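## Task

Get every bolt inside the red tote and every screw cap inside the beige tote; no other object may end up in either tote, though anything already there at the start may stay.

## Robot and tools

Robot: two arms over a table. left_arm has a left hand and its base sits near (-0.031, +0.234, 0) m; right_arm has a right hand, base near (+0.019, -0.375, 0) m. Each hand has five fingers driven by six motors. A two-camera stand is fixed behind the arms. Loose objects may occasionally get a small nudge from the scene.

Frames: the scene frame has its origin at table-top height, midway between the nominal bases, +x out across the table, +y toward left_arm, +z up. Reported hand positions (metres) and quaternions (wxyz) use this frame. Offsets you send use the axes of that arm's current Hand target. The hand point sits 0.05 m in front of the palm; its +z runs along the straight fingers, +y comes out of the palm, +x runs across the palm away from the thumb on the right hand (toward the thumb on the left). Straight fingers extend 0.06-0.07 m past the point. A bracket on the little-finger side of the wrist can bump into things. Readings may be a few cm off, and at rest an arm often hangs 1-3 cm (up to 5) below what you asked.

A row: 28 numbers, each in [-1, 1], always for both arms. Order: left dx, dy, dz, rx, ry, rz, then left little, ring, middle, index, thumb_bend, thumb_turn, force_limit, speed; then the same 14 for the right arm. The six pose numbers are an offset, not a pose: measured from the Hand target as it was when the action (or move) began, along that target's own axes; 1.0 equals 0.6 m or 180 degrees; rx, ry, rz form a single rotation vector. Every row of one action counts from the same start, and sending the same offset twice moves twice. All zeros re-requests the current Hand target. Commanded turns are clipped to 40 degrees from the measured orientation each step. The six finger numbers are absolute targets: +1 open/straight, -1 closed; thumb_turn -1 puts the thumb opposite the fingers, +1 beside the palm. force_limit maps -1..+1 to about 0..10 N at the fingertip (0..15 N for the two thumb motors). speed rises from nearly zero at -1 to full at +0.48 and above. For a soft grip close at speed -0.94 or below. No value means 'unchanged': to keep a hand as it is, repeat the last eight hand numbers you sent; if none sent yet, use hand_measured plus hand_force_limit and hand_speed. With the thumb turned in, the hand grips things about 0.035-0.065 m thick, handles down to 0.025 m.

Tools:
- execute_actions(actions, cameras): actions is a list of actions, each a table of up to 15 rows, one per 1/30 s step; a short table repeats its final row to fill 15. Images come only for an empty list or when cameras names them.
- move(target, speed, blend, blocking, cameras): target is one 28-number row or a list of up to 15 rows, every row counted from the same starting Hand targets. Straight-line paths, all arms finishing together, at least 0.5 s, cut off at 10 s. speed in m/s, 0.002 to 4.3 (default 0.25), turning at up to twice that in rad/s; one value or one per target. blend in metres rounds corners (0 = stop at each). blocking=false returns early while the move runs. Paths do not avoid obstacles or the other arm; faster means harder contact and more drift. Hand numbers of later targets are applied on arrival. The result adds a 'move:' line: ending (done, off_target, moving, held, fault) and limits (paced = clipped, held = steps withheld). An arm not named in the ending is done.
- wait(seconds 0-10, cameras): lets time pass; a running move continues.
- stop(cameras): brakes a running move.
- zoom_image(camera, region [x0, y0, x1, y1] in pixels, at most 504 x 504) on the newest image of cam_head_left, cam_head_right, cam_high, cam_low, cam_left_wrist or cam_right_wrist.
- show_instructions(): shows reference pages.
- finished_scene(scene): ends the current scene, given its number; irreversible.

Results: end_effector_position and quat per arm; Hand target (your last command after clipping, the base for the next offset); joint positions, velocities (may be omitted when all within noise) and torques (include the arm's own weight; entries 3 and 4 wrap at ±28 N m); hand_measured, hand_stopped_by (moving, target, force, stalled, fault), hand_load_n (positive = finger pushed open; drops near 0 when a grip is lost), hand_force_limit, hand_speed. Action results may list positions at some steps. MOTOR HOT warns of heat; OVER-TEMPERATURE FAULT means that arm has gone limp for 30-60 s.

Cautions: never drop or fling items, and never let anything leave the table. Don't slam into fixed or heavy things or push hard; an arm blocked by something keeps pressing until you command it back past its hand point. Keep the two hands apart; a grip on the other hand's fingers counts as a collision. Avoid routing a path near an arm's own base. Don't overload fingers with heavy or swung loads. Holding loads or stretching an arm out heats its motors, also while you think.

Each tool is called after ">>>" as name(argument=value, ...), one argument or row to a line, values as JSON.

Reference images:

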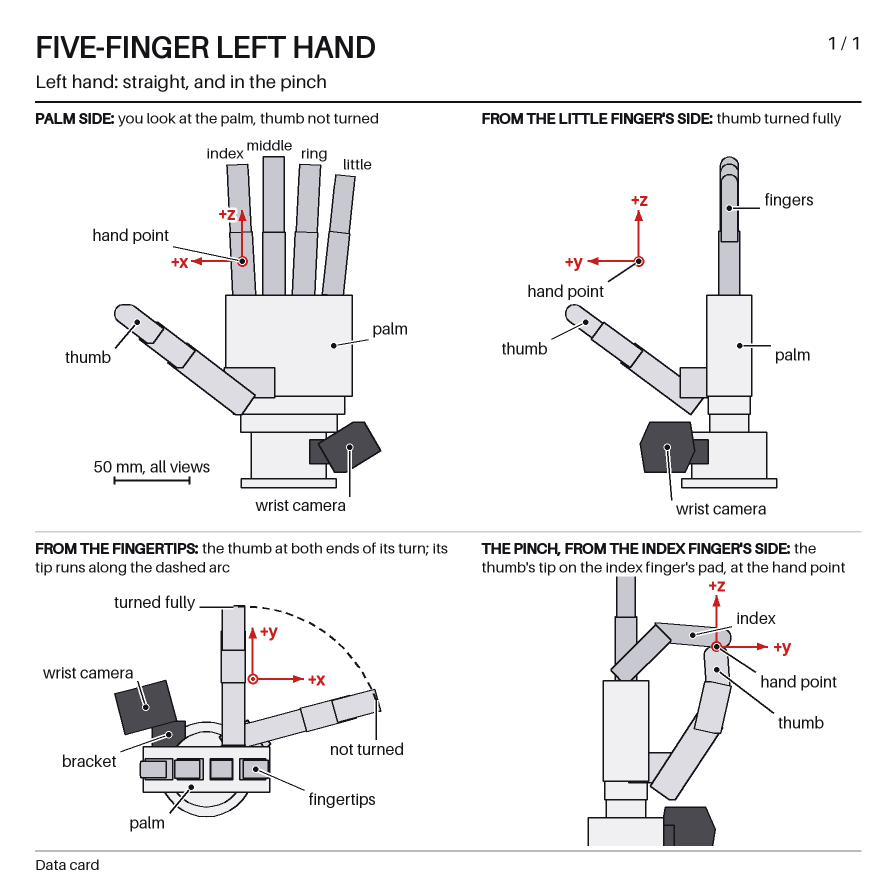

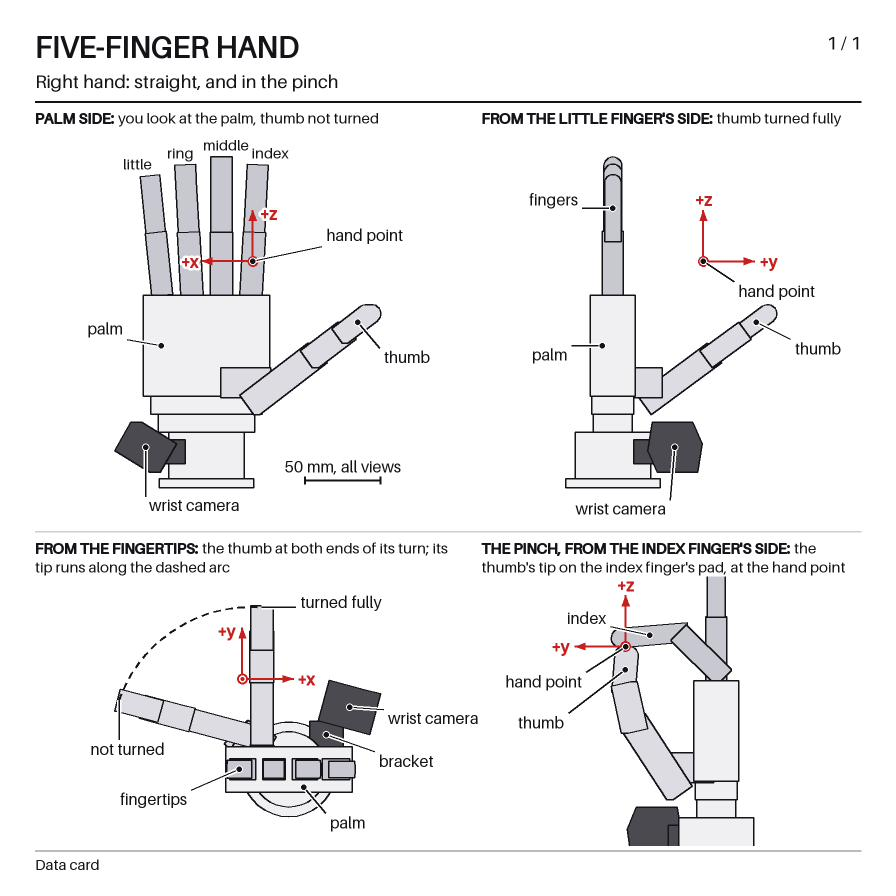

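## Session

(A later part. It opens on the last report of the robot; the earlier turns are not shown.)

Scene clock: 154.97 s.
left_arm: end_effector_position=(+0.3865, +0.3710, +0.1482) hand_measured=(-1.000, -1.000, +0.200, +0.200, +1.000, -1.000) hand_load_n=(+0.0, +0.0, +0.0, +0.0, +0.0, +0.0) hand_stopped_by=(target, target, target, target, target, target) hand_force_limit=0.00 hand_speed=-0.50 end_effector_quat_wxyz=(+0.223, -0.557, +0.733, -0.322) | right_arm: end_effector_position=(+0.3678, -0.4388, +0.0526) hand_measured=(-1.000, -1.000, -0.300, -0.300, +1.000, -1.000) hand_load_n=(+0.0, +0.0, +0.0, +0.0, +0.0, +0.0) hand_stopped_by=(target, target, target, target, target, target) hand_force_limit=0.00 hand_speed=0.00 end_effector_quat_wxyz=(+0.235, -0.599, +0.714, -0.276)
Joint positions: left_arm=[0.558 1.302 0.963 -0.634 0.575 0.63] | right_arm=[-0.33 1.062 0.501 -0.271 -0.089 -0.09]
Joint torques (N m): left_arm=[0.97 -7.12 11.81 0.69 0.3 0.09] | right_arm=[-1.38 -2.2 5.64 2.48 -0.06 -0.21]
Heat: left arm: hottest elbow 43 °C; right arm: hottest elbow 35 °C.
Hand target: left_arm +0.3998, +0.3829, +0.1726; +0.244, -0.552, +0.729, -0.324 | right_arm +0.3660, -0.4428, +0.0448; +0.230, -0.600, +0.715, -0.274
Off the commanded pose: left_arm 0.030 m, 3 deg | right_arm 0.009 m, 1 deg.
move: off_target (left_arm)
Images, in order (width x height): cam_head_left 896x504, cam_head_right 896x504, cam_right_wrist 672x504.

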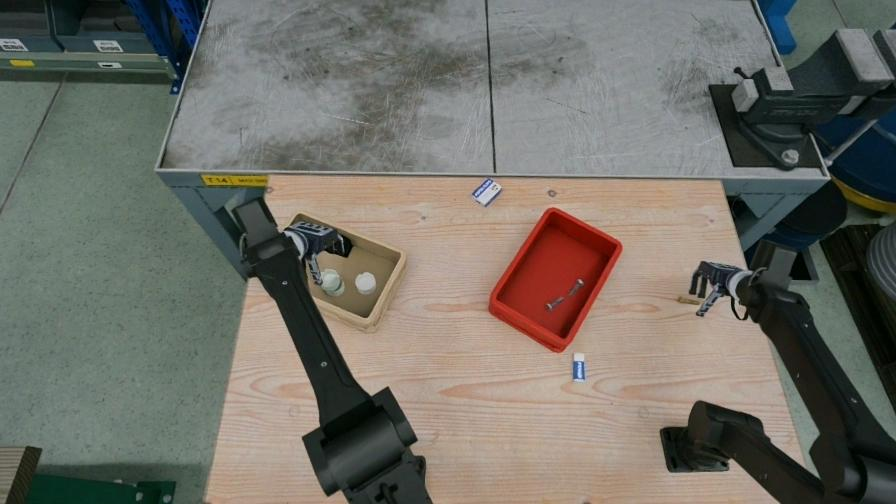

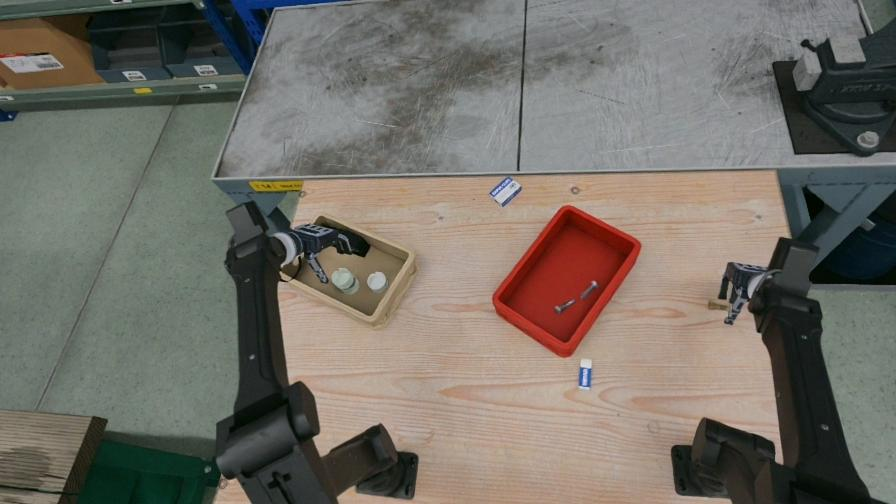

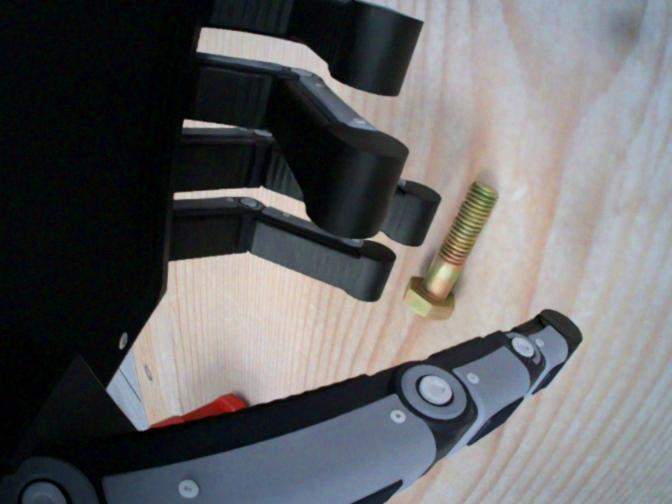

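>>> move(
  target=[0,0,0,0,0,0,-1,-1,0.2,0.2,1,-1,0,-0.5,-0.0006,0.0336,0.0421,0,0,0,-1,-1,-0.3,-0.3,1,-1,0,0],
  speed=0.1,
  cameras=["cam_head_left","cam_head_right","cam_right_wrist"],
)

>>> zoom_image(
  camera="cam_right_wrist",
  region=[280, 150, 580, 400],
)

Scene clock: 156.80 s.
left_arm: end_effector_position=(+0.3865, +0.3710, +0.1482) hand_measured=(-1.000, -1.000, +0.200, +0.200, +1.000, -1.000) hand_load_n=(+0.0, +0.0, +0.0, +0.0, +0.0, +0.0) hand_stopped_by=(target, target, target, target, target, target) hand_force_limit=0.00 hand_speed=-0.50 end_effector_quat_wxyz=(+0.223, -0.557, +0.733, -0.322) | right_arm: end_effector_position=(+0.3718, -0.4400, +0.0221) hand_measured=(-1.000, -1.000, -0.300, -0.300, +1.000, -1.000) hand_load_n=(+0.0, +0.0, -1.0, +0.0, +0.0, +0.0) hand_stopped_by=(target, target, target, target, target, target) hand_force_limit=0.00 hand_speed=0.00 end_effector_quat_wxyz=(+0.236, -0.599, +0.713, -0.278)
Joint positions: left_arm=[0.558 1.302 0.963 -0.634 0.575 0.63] | right_arm=[-0.33 1.15 0.457 -0.135 -0.089 -0.09]
Joint torques (N m): left_arm=[1.03 -7.06 11.82 0.68 0.31 0.09] | right_arm=[-0.67 -2.37 4.82 2.63 -0.01 -0.18]
Heat: left arm: hottest elbow 43 °C; right arm: hottest elbow 35 °C.
Hand target: left_arm +0.3998, +0.3829, +0.1726; +0.244, -0.552, +0.729, -0.324 | right_arm +0.3679, -0.4428, +0.0125; +0.230, -0.600, +0.715, -0.274
Off the commanded pose: left_arm 0.030 m, 3 deg | right_arm 0.011 m, 1 deg.
move: off_target (left_arm, right_arm)
Images, in order (width x height): cam_head_left 896x504, cam_head_right 896x504, cam_right_wrist 672x504.

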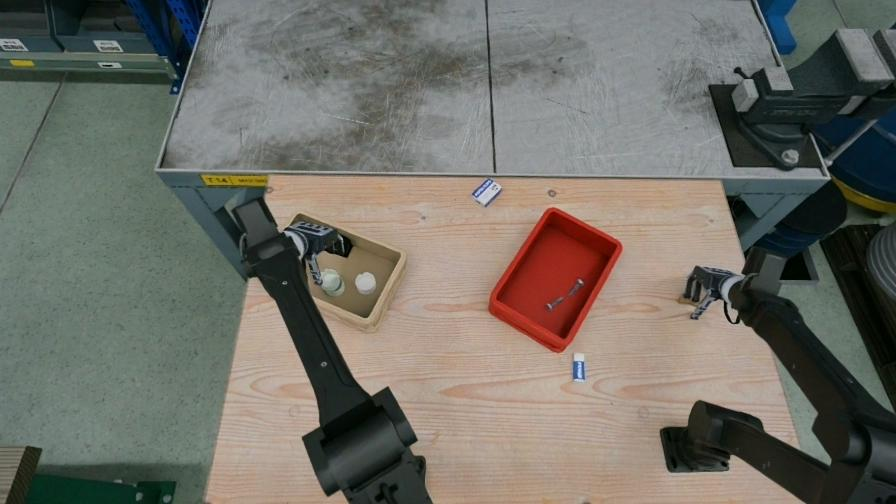

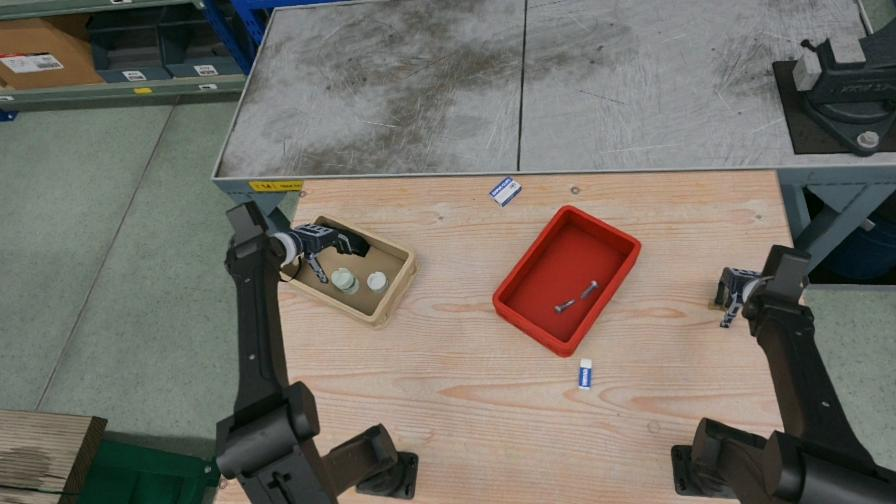

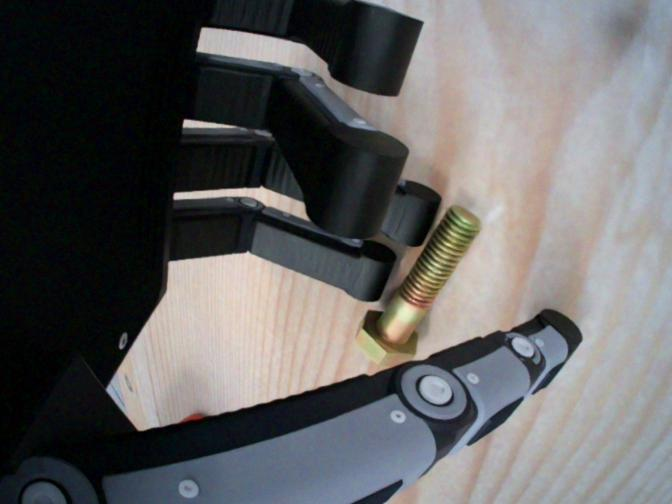

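Scaled by 1.680 from the camera's 672x504 image, which has a finer 960x720 frame.

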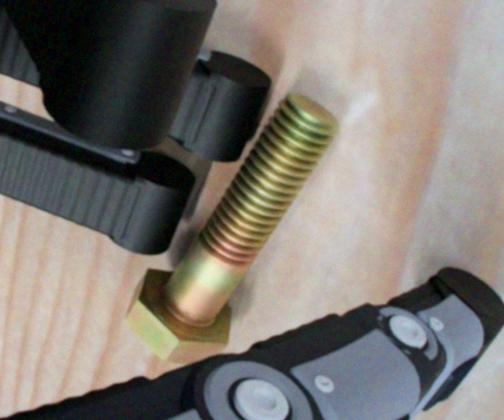

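>>> move(
  target=[0,0,0,0,0,0,-1,-1,0.2,0.2,1,-1,0,-0.5,0,0,0,0,0,0,-1,-1,-0.3,-0.3,0.1,-1,0,-0.8],
  speed=0.1,
  cameras=["cam_right_wrist"],
)

Scene clock: 159.07 s.
left_arm: end_effector_position=(+0.3865, +0.3710, +0.1482) hand_measured=(-1.000, -1.000, +0.200, +0.200, +1.000, -1.000) hand_load_n=(+0.0, +0.0, +0.0, +0.0, +0.0, +0.0) hand_stopped_by=(target, target, target, target, target, target) hand_force_limit=0.00 hand_speed=-0.50 end_effector_quat_wxyz=(+0.223, -0.557, +0.733, -0.322) | right_arm: end_effector_position=(+0.3718, -0.4400, +0.0221) hand_measured=(-1.000, -1.000, -0.300, -0.300, +0.472, -1.000) hand_load_n=(+0.0, +0.0, +4.0, +0.0, +8.0, +1.0) hand_stopped_by=(target, target, target, target, force, target) hand_force_limit=0.00 hand_speed=-0.80 end_effector_quat_wxyz=(+0.236, -0.599, +0.713, -0.278)
Joint positions: left_arm=[0.558 1.302 0.963 -0.634 0.575 0.63] | right_arm=[-0.33 1.15 0.457 -0.135 -0.089 -0.09]
Joint torques (N m): left_arm=[0.97 -7.12 11.81 0.66 0.3 0.09] | right_arm=[-0.91 -1.79 4.94 2.44 -0.03 -0.15]
Heat: left arm: hottest elbow 44 °C; right arm: hottest elbow 35 °C.
Hand target: left_arm +0.3998, +0.3829, +0.1726; +0.244, -0.552, +0.729, -0.324 | right_arm +0.3678, -0.4428, +0.0126; +0.230, -0.600, +0.715, -0.274
Off the commanded pose: left_arm 0.030 m, 3 deg | right_arm 0.011 m, 1 deg.
move: off_target (left_arm, right_arm)
Images, in order (width x height): cam_right_wrist 672x504.

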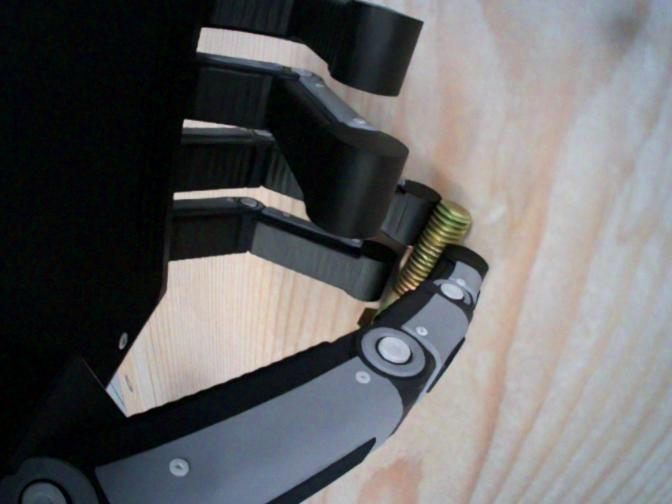

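>>> move(
  target=[0,0,0,0,0,0,-1,-1,0.2,0.2,1,-1,0,-0.5,0.0001,-0.0446,-0.0495,0,0,0,-1,-1,-0.3,-0.3,0.1,-1,0,-0.8],
  speed=0.06,
  cameras=["cam_right_wrist"],
)

Scene clock: 160.53 s.
left_arm: end_effector_position=(+0.3865, +0.3710, +0.1482) hand_measured=(-1.000, -1.000, +0.200, +0.200, +1.000, -1.000) hand_load_n=(+0.5, +0.0, +0.0, +0.0, +0.0, +0.0) hand_stopped_by=(target, target, target, target, target, target) hand_force_limit=0.00 hand_speed=-0.50 end_effector_quat_wxyz=(+0.223, -0.557, +0.733, -0.322) | right_arm: end_effector_position=(+0.3497, -0.4332, +0.0294) hand_measured=(-1.000, -1.000, -0.300, -0.300, +0.472, -1.000) hand_load_n=(+0.0, +0.0, +6.0, +0.0, +7.0, +1.0) hand_stopped_by=(target, target, target, target, force, target) hand_force_limit=0.00 hand_speed=-0.80 end_effector_quat_wxyz=(+0.220, -0.605, +0.723, -0.253)
Joint positions: left_arm=[0.558 1.302 0.963 -0.634 0.575 0.63] | right_arm=[-0.33 1.084 0.464 -0.272 -0.089 -0.09]
Joint torques (N m): left_arm=[0.97 -7.06 11.82 0.66 0.31 0.09] | right_arm=[-0.26 -4.84 9.16 1.36 0.02 -0.16]
Heat: left arm: hottest elbow 44 °C; right arm: hottest elbow 35 °C.
Hand target: left_arm +0.3998, +0.3829, +0.1726; +0.244, -0.552, +0.729, -0.324 | right_arm +0.3679, -0.4429, +0.0525; +0.230, -0.600, +0.715, -0.274
Off the commanded pose: left_arm 0.030 m, 3 deg | right_arm 0.031 m, 3 deg.
move: off_target (left_arm, right_arm)
Images, in order (width x height): cam_right_wrist 672x504.

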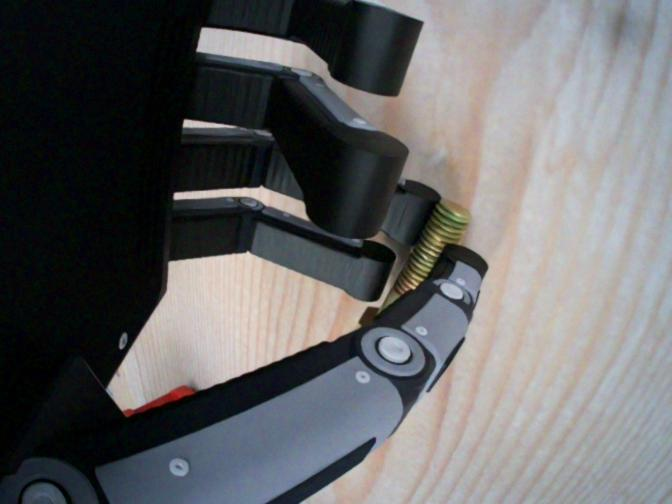

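>>> move(
  target=[
    [0,0,0,0,0,0,-1,-1,0.2,0.2,1,-1,0,-0.5,0.0002,-0.1283,-0.1423,0,0,0,-1,-1,-0.3,-0.3,0.1,-1,0,-0.8],
    [0,0,0,0,0,0,-1,-1,0.2,0.2,1,-1,0,-0.5,-0.5737,-0.1250,-0.1470,0.0002,-0.1487,-0.165,-1,-1,-0.3,-0.3,0.1,-1,0,-0.8],
  ],
  speed=[0.12,0.25],
  blend=[0.02,0],
  cameras=["cam_head_left","cam_head_right","cam_right_wrist"],
)

>>> zoom_image(
  camera="cam_head_left",
  region=[480, 200, 640, 360],
)

Scene clock: 164.37 s.
left_arm: end_effector_position=(+0.3865, +0.3710, +0.1482) hand_measured=(-1.000, -1.000, +0.200, +0.200, +1.000, -1.000) hand_load_n=(+0.0, +0.0, +0.0, +0.0, +0.0, +0.0) hand_stopped_by=(target, target, target, target, target, target) hand_force_limit=0.00 hand_speed=-0.50 end_effector_quat_wxyz=(+0.223, -0.557, +0.733, -0.322) | right_arm: end_effector_position=(+0.4059, -0.1179, +0.1514) hand_measured=(-1.000, -1.000, -0.300, -0.300, +0.472, -1.000) hand_load_n=(+0.0, +0.0, +5.5, +0.0, +7.5, +1.0) hand_stopped_by=(target, target, target, target, force, target) hand_force_limit=0.00 hand_speed=-0.80 end_effector_quat_wxyz=(-0.293, +0.812, -0.476, +0.170)
Joint positions: left_arm=[0.558 1.302 0.963 -0.634 0.575 0.63] | right_arm=[0.491 1.272 0.964 -0.573 0.005 0.009]
Joint torques (N m): left_arm=[1.08 -7.06 11.82 0.7 0.31 0.1] | right_arm=[0.09 -6.83 10.51 2.3 0.08 -0.17]
Heat: left arm: hottest elbow 44 °C; right arm: hottest elbow 35 °C.
Hand target: left_arm +0.3998, +0.3829, +0.1726; +0.244, -0.552, +0.729, -0.324 | right_arm +0.4243, -0.1034, +0.1682; -0.310, +0.808, -0.467, +0.179
Off the commanded pose: left_arm 0.030 m, 3 deg | right_arm 0.029 m, 3 deg.
move: off_target (left_arm, right_arm)
Images, in order (width x height): cam_head_left 896x504, cam_head_right 896x504, cam_right_wrist 672x504.

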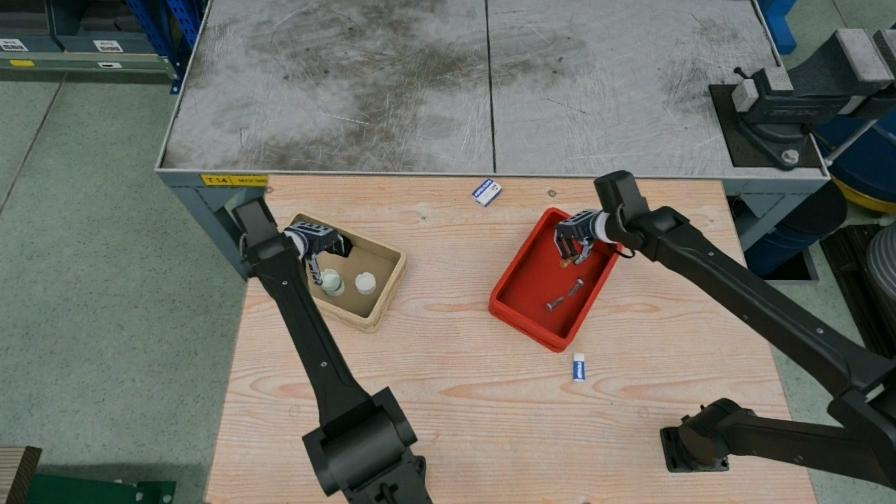

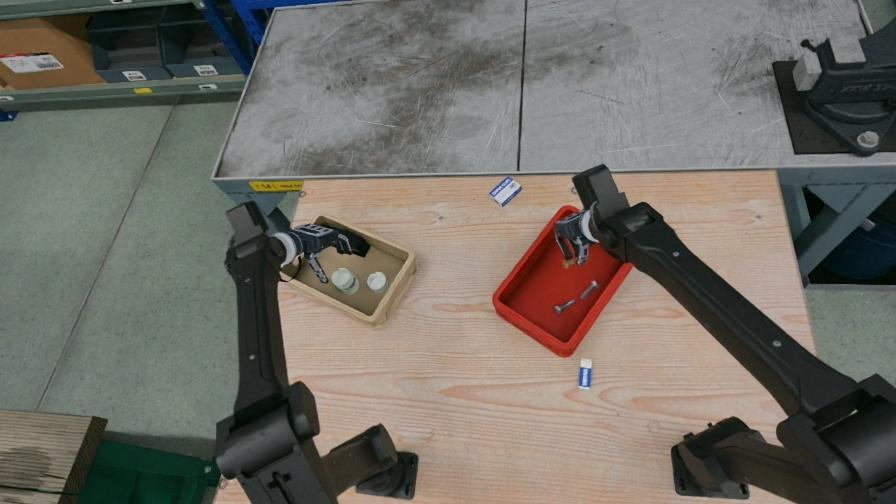

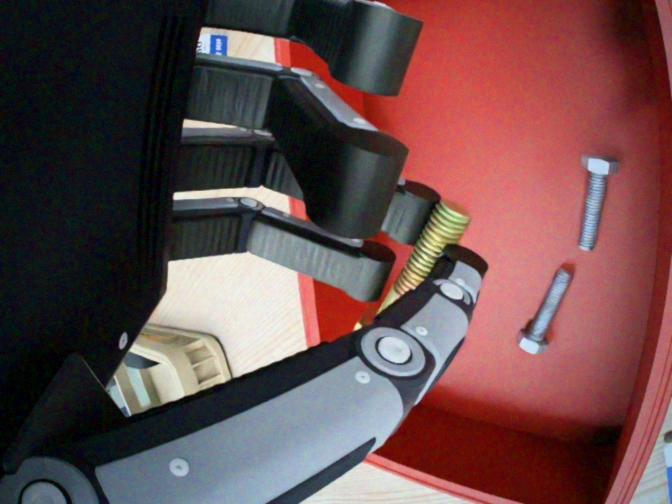

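Scaled by 3.150 from the camera's 896x504 image, which has a finer 1280x720 frame.

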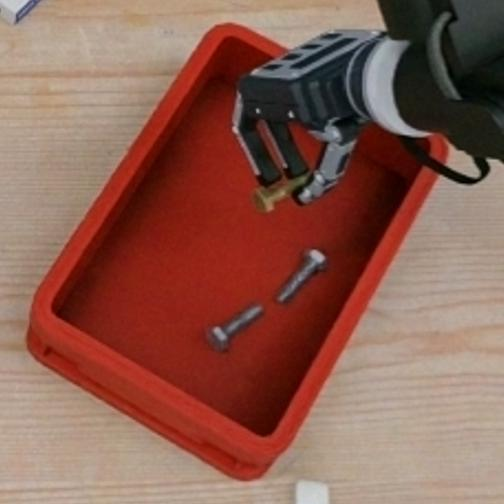

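>>> move(
  target=[
    [0,0,0,0,0,0,-1,-1,0.2,0.2,1,-1,0,-0.5,-0.0177,0.0066,-0.006,0,0,0,-1,-1,-0.3,-0.3,0.1,-1,0,-0.8],
    [0,0,0,0,0,0,-1,-1,0.2,0.2,1,-1,0,-0.5,-0.0184,0.1638,0.1682,0,0,0,-1,-1,-0.3,-0.3,0.1,-1,0,-0.8],
    [0,0,0,0,0,0,-1,-1,0.2,0.2,1,-1,0,-0.5,-0.0184,0.1638,0.1682,0,0,0,-1,-1,-0.3,-0.3,0.8,-1,0,-0.5],
    [0,0,0,0,0,0,-1,-1,0.2,0.2,1,-1,0,-0.5,-0.0177,0.0066,-0.006,0,0,0,-1,-1,-0.3,-0.3,0.8,-1,0,-0.5],
  ],
  speed=[0.15,0.15,0.1,0.2],
  blend=[0.01,0,0,0],
  cameras=["cam_head_left","cam_head_right","cam_right_wrist","cam_low"],
)

>>> zoom_image(
  camera="cam_head_left",
  region=[480, 200, 640, 360],
)

Scene clock: 169.20 s.
left_arm: end_effector_position=(+0.3865, +0.3710, +0.1482) hand_measured=(-1.000, -1.000, +0.200, +0.200, +1.000, -1.000) hand_load_n=(+0.0, +0.0, +0.0, +0.0, +0.0, +0.0) hand_stopped_by=(target, target, target, target, target, target) hand_force_limit=0.00 hand_speed=-0.50 end_effector_quat_wxyz=(+0.223, -0.557, +0.733, -0.322) | right_arm: end_effector_position=(+0.4045, -0.1086, +0.1460) hand_measured=(-1.000, -1.000, -0.300, -0.300, +0.800, -1.000) hand_load_n=(+0.0, +0.0, +0.0, +0.0, +0.0, +0.0) hand_stopped_by=(target, target, target, target, target, target) hand_force_limit=0.00 hand_speed=-0.50 end_effector_quat_wxyz=(-0.294, +0.814, -0.469, +0.174)
Joint positions: left_arm=[0.558 1.302 0.963 -0.634 0.575 0.63] | right_arm=[0.515 1.283 0.957 -0.548 0.02 0.014]
Joint torques (N m): left_arm=[1.03 -7 11.81 0.68 0.31 0.09] | right_arm=[0.56 -7.82 10.13 1.43 0.11 0.07]
Heat: left arm: hottest elbow 44 °C; right arm: hottest elbow 35 °C.
Hand target: left_arm +0.3998, +0.3829, +0.1726; +0.244, -0.552, +0.729, -0.324 | right_arm +0.4144, -0.0969, +0.1683; -0.311, +0.808, -0.467, +0.179
Off the commanded pose: left_arm 0.030 m, 3 deg | right_arm 0.027 m, 2 deg.
move: off_target (left_arm, right_arm); blend cut to 0.0057 m at target 1; target 3's new numbers were sent with right_arm's hand 0.011 m and 1 deg from that target
Images, in order (width x height): cam_head_left 896x504, cam_head_right 896x504, cam_low 896x504, cam_right_wrist 672x504.

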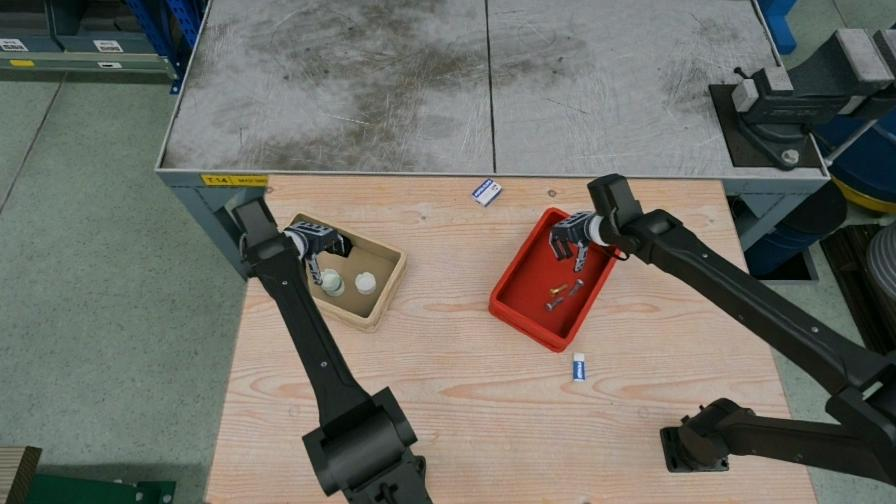

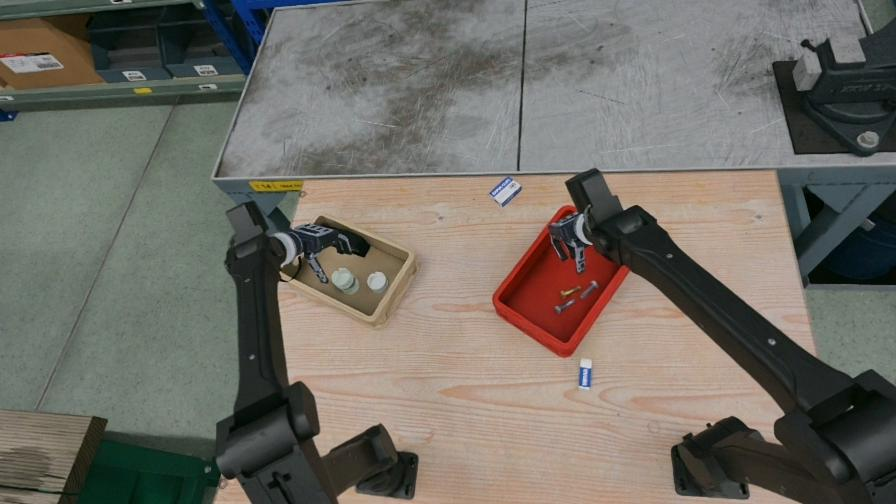

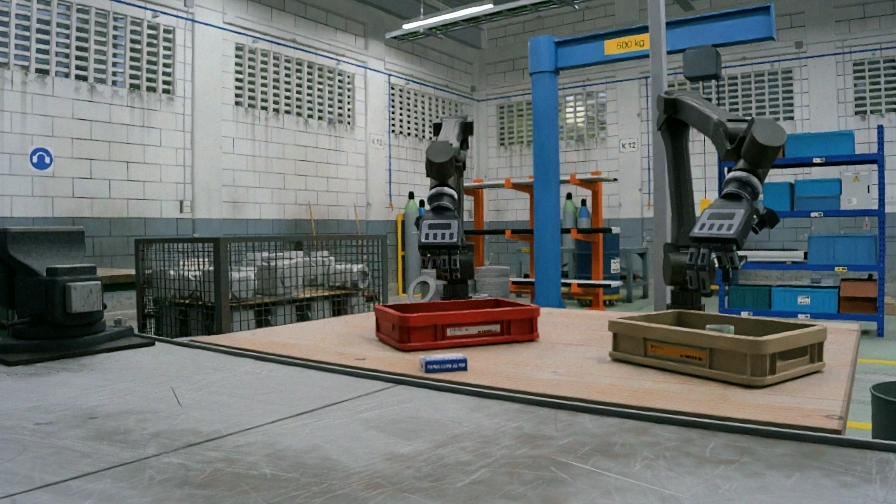

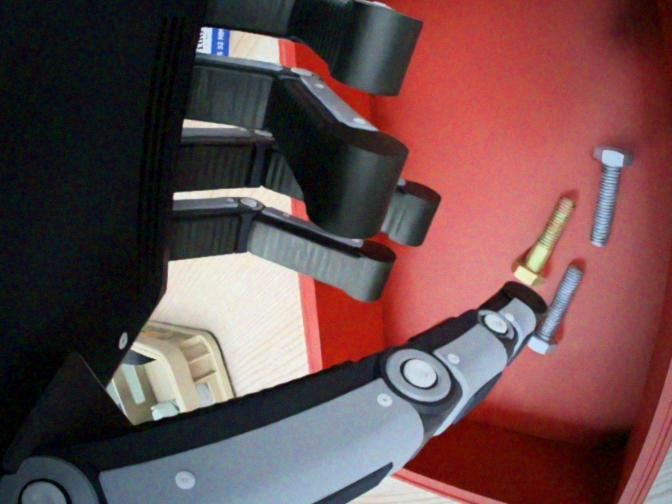

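Scaled by 3.150 from the camera's 896x504 image, which has a finer 1280x720 frame.

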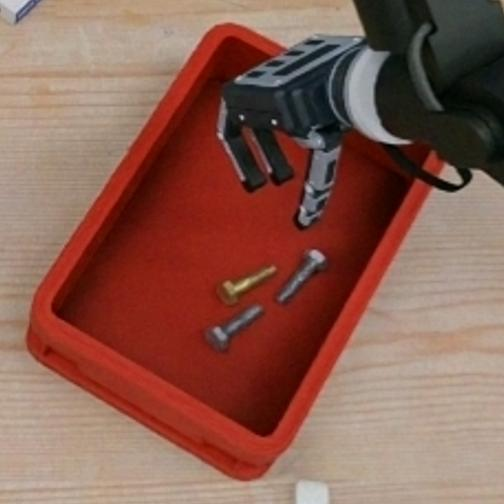

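>>> finished_scene(
  scene=2,
)

The scene is finished: the task was done.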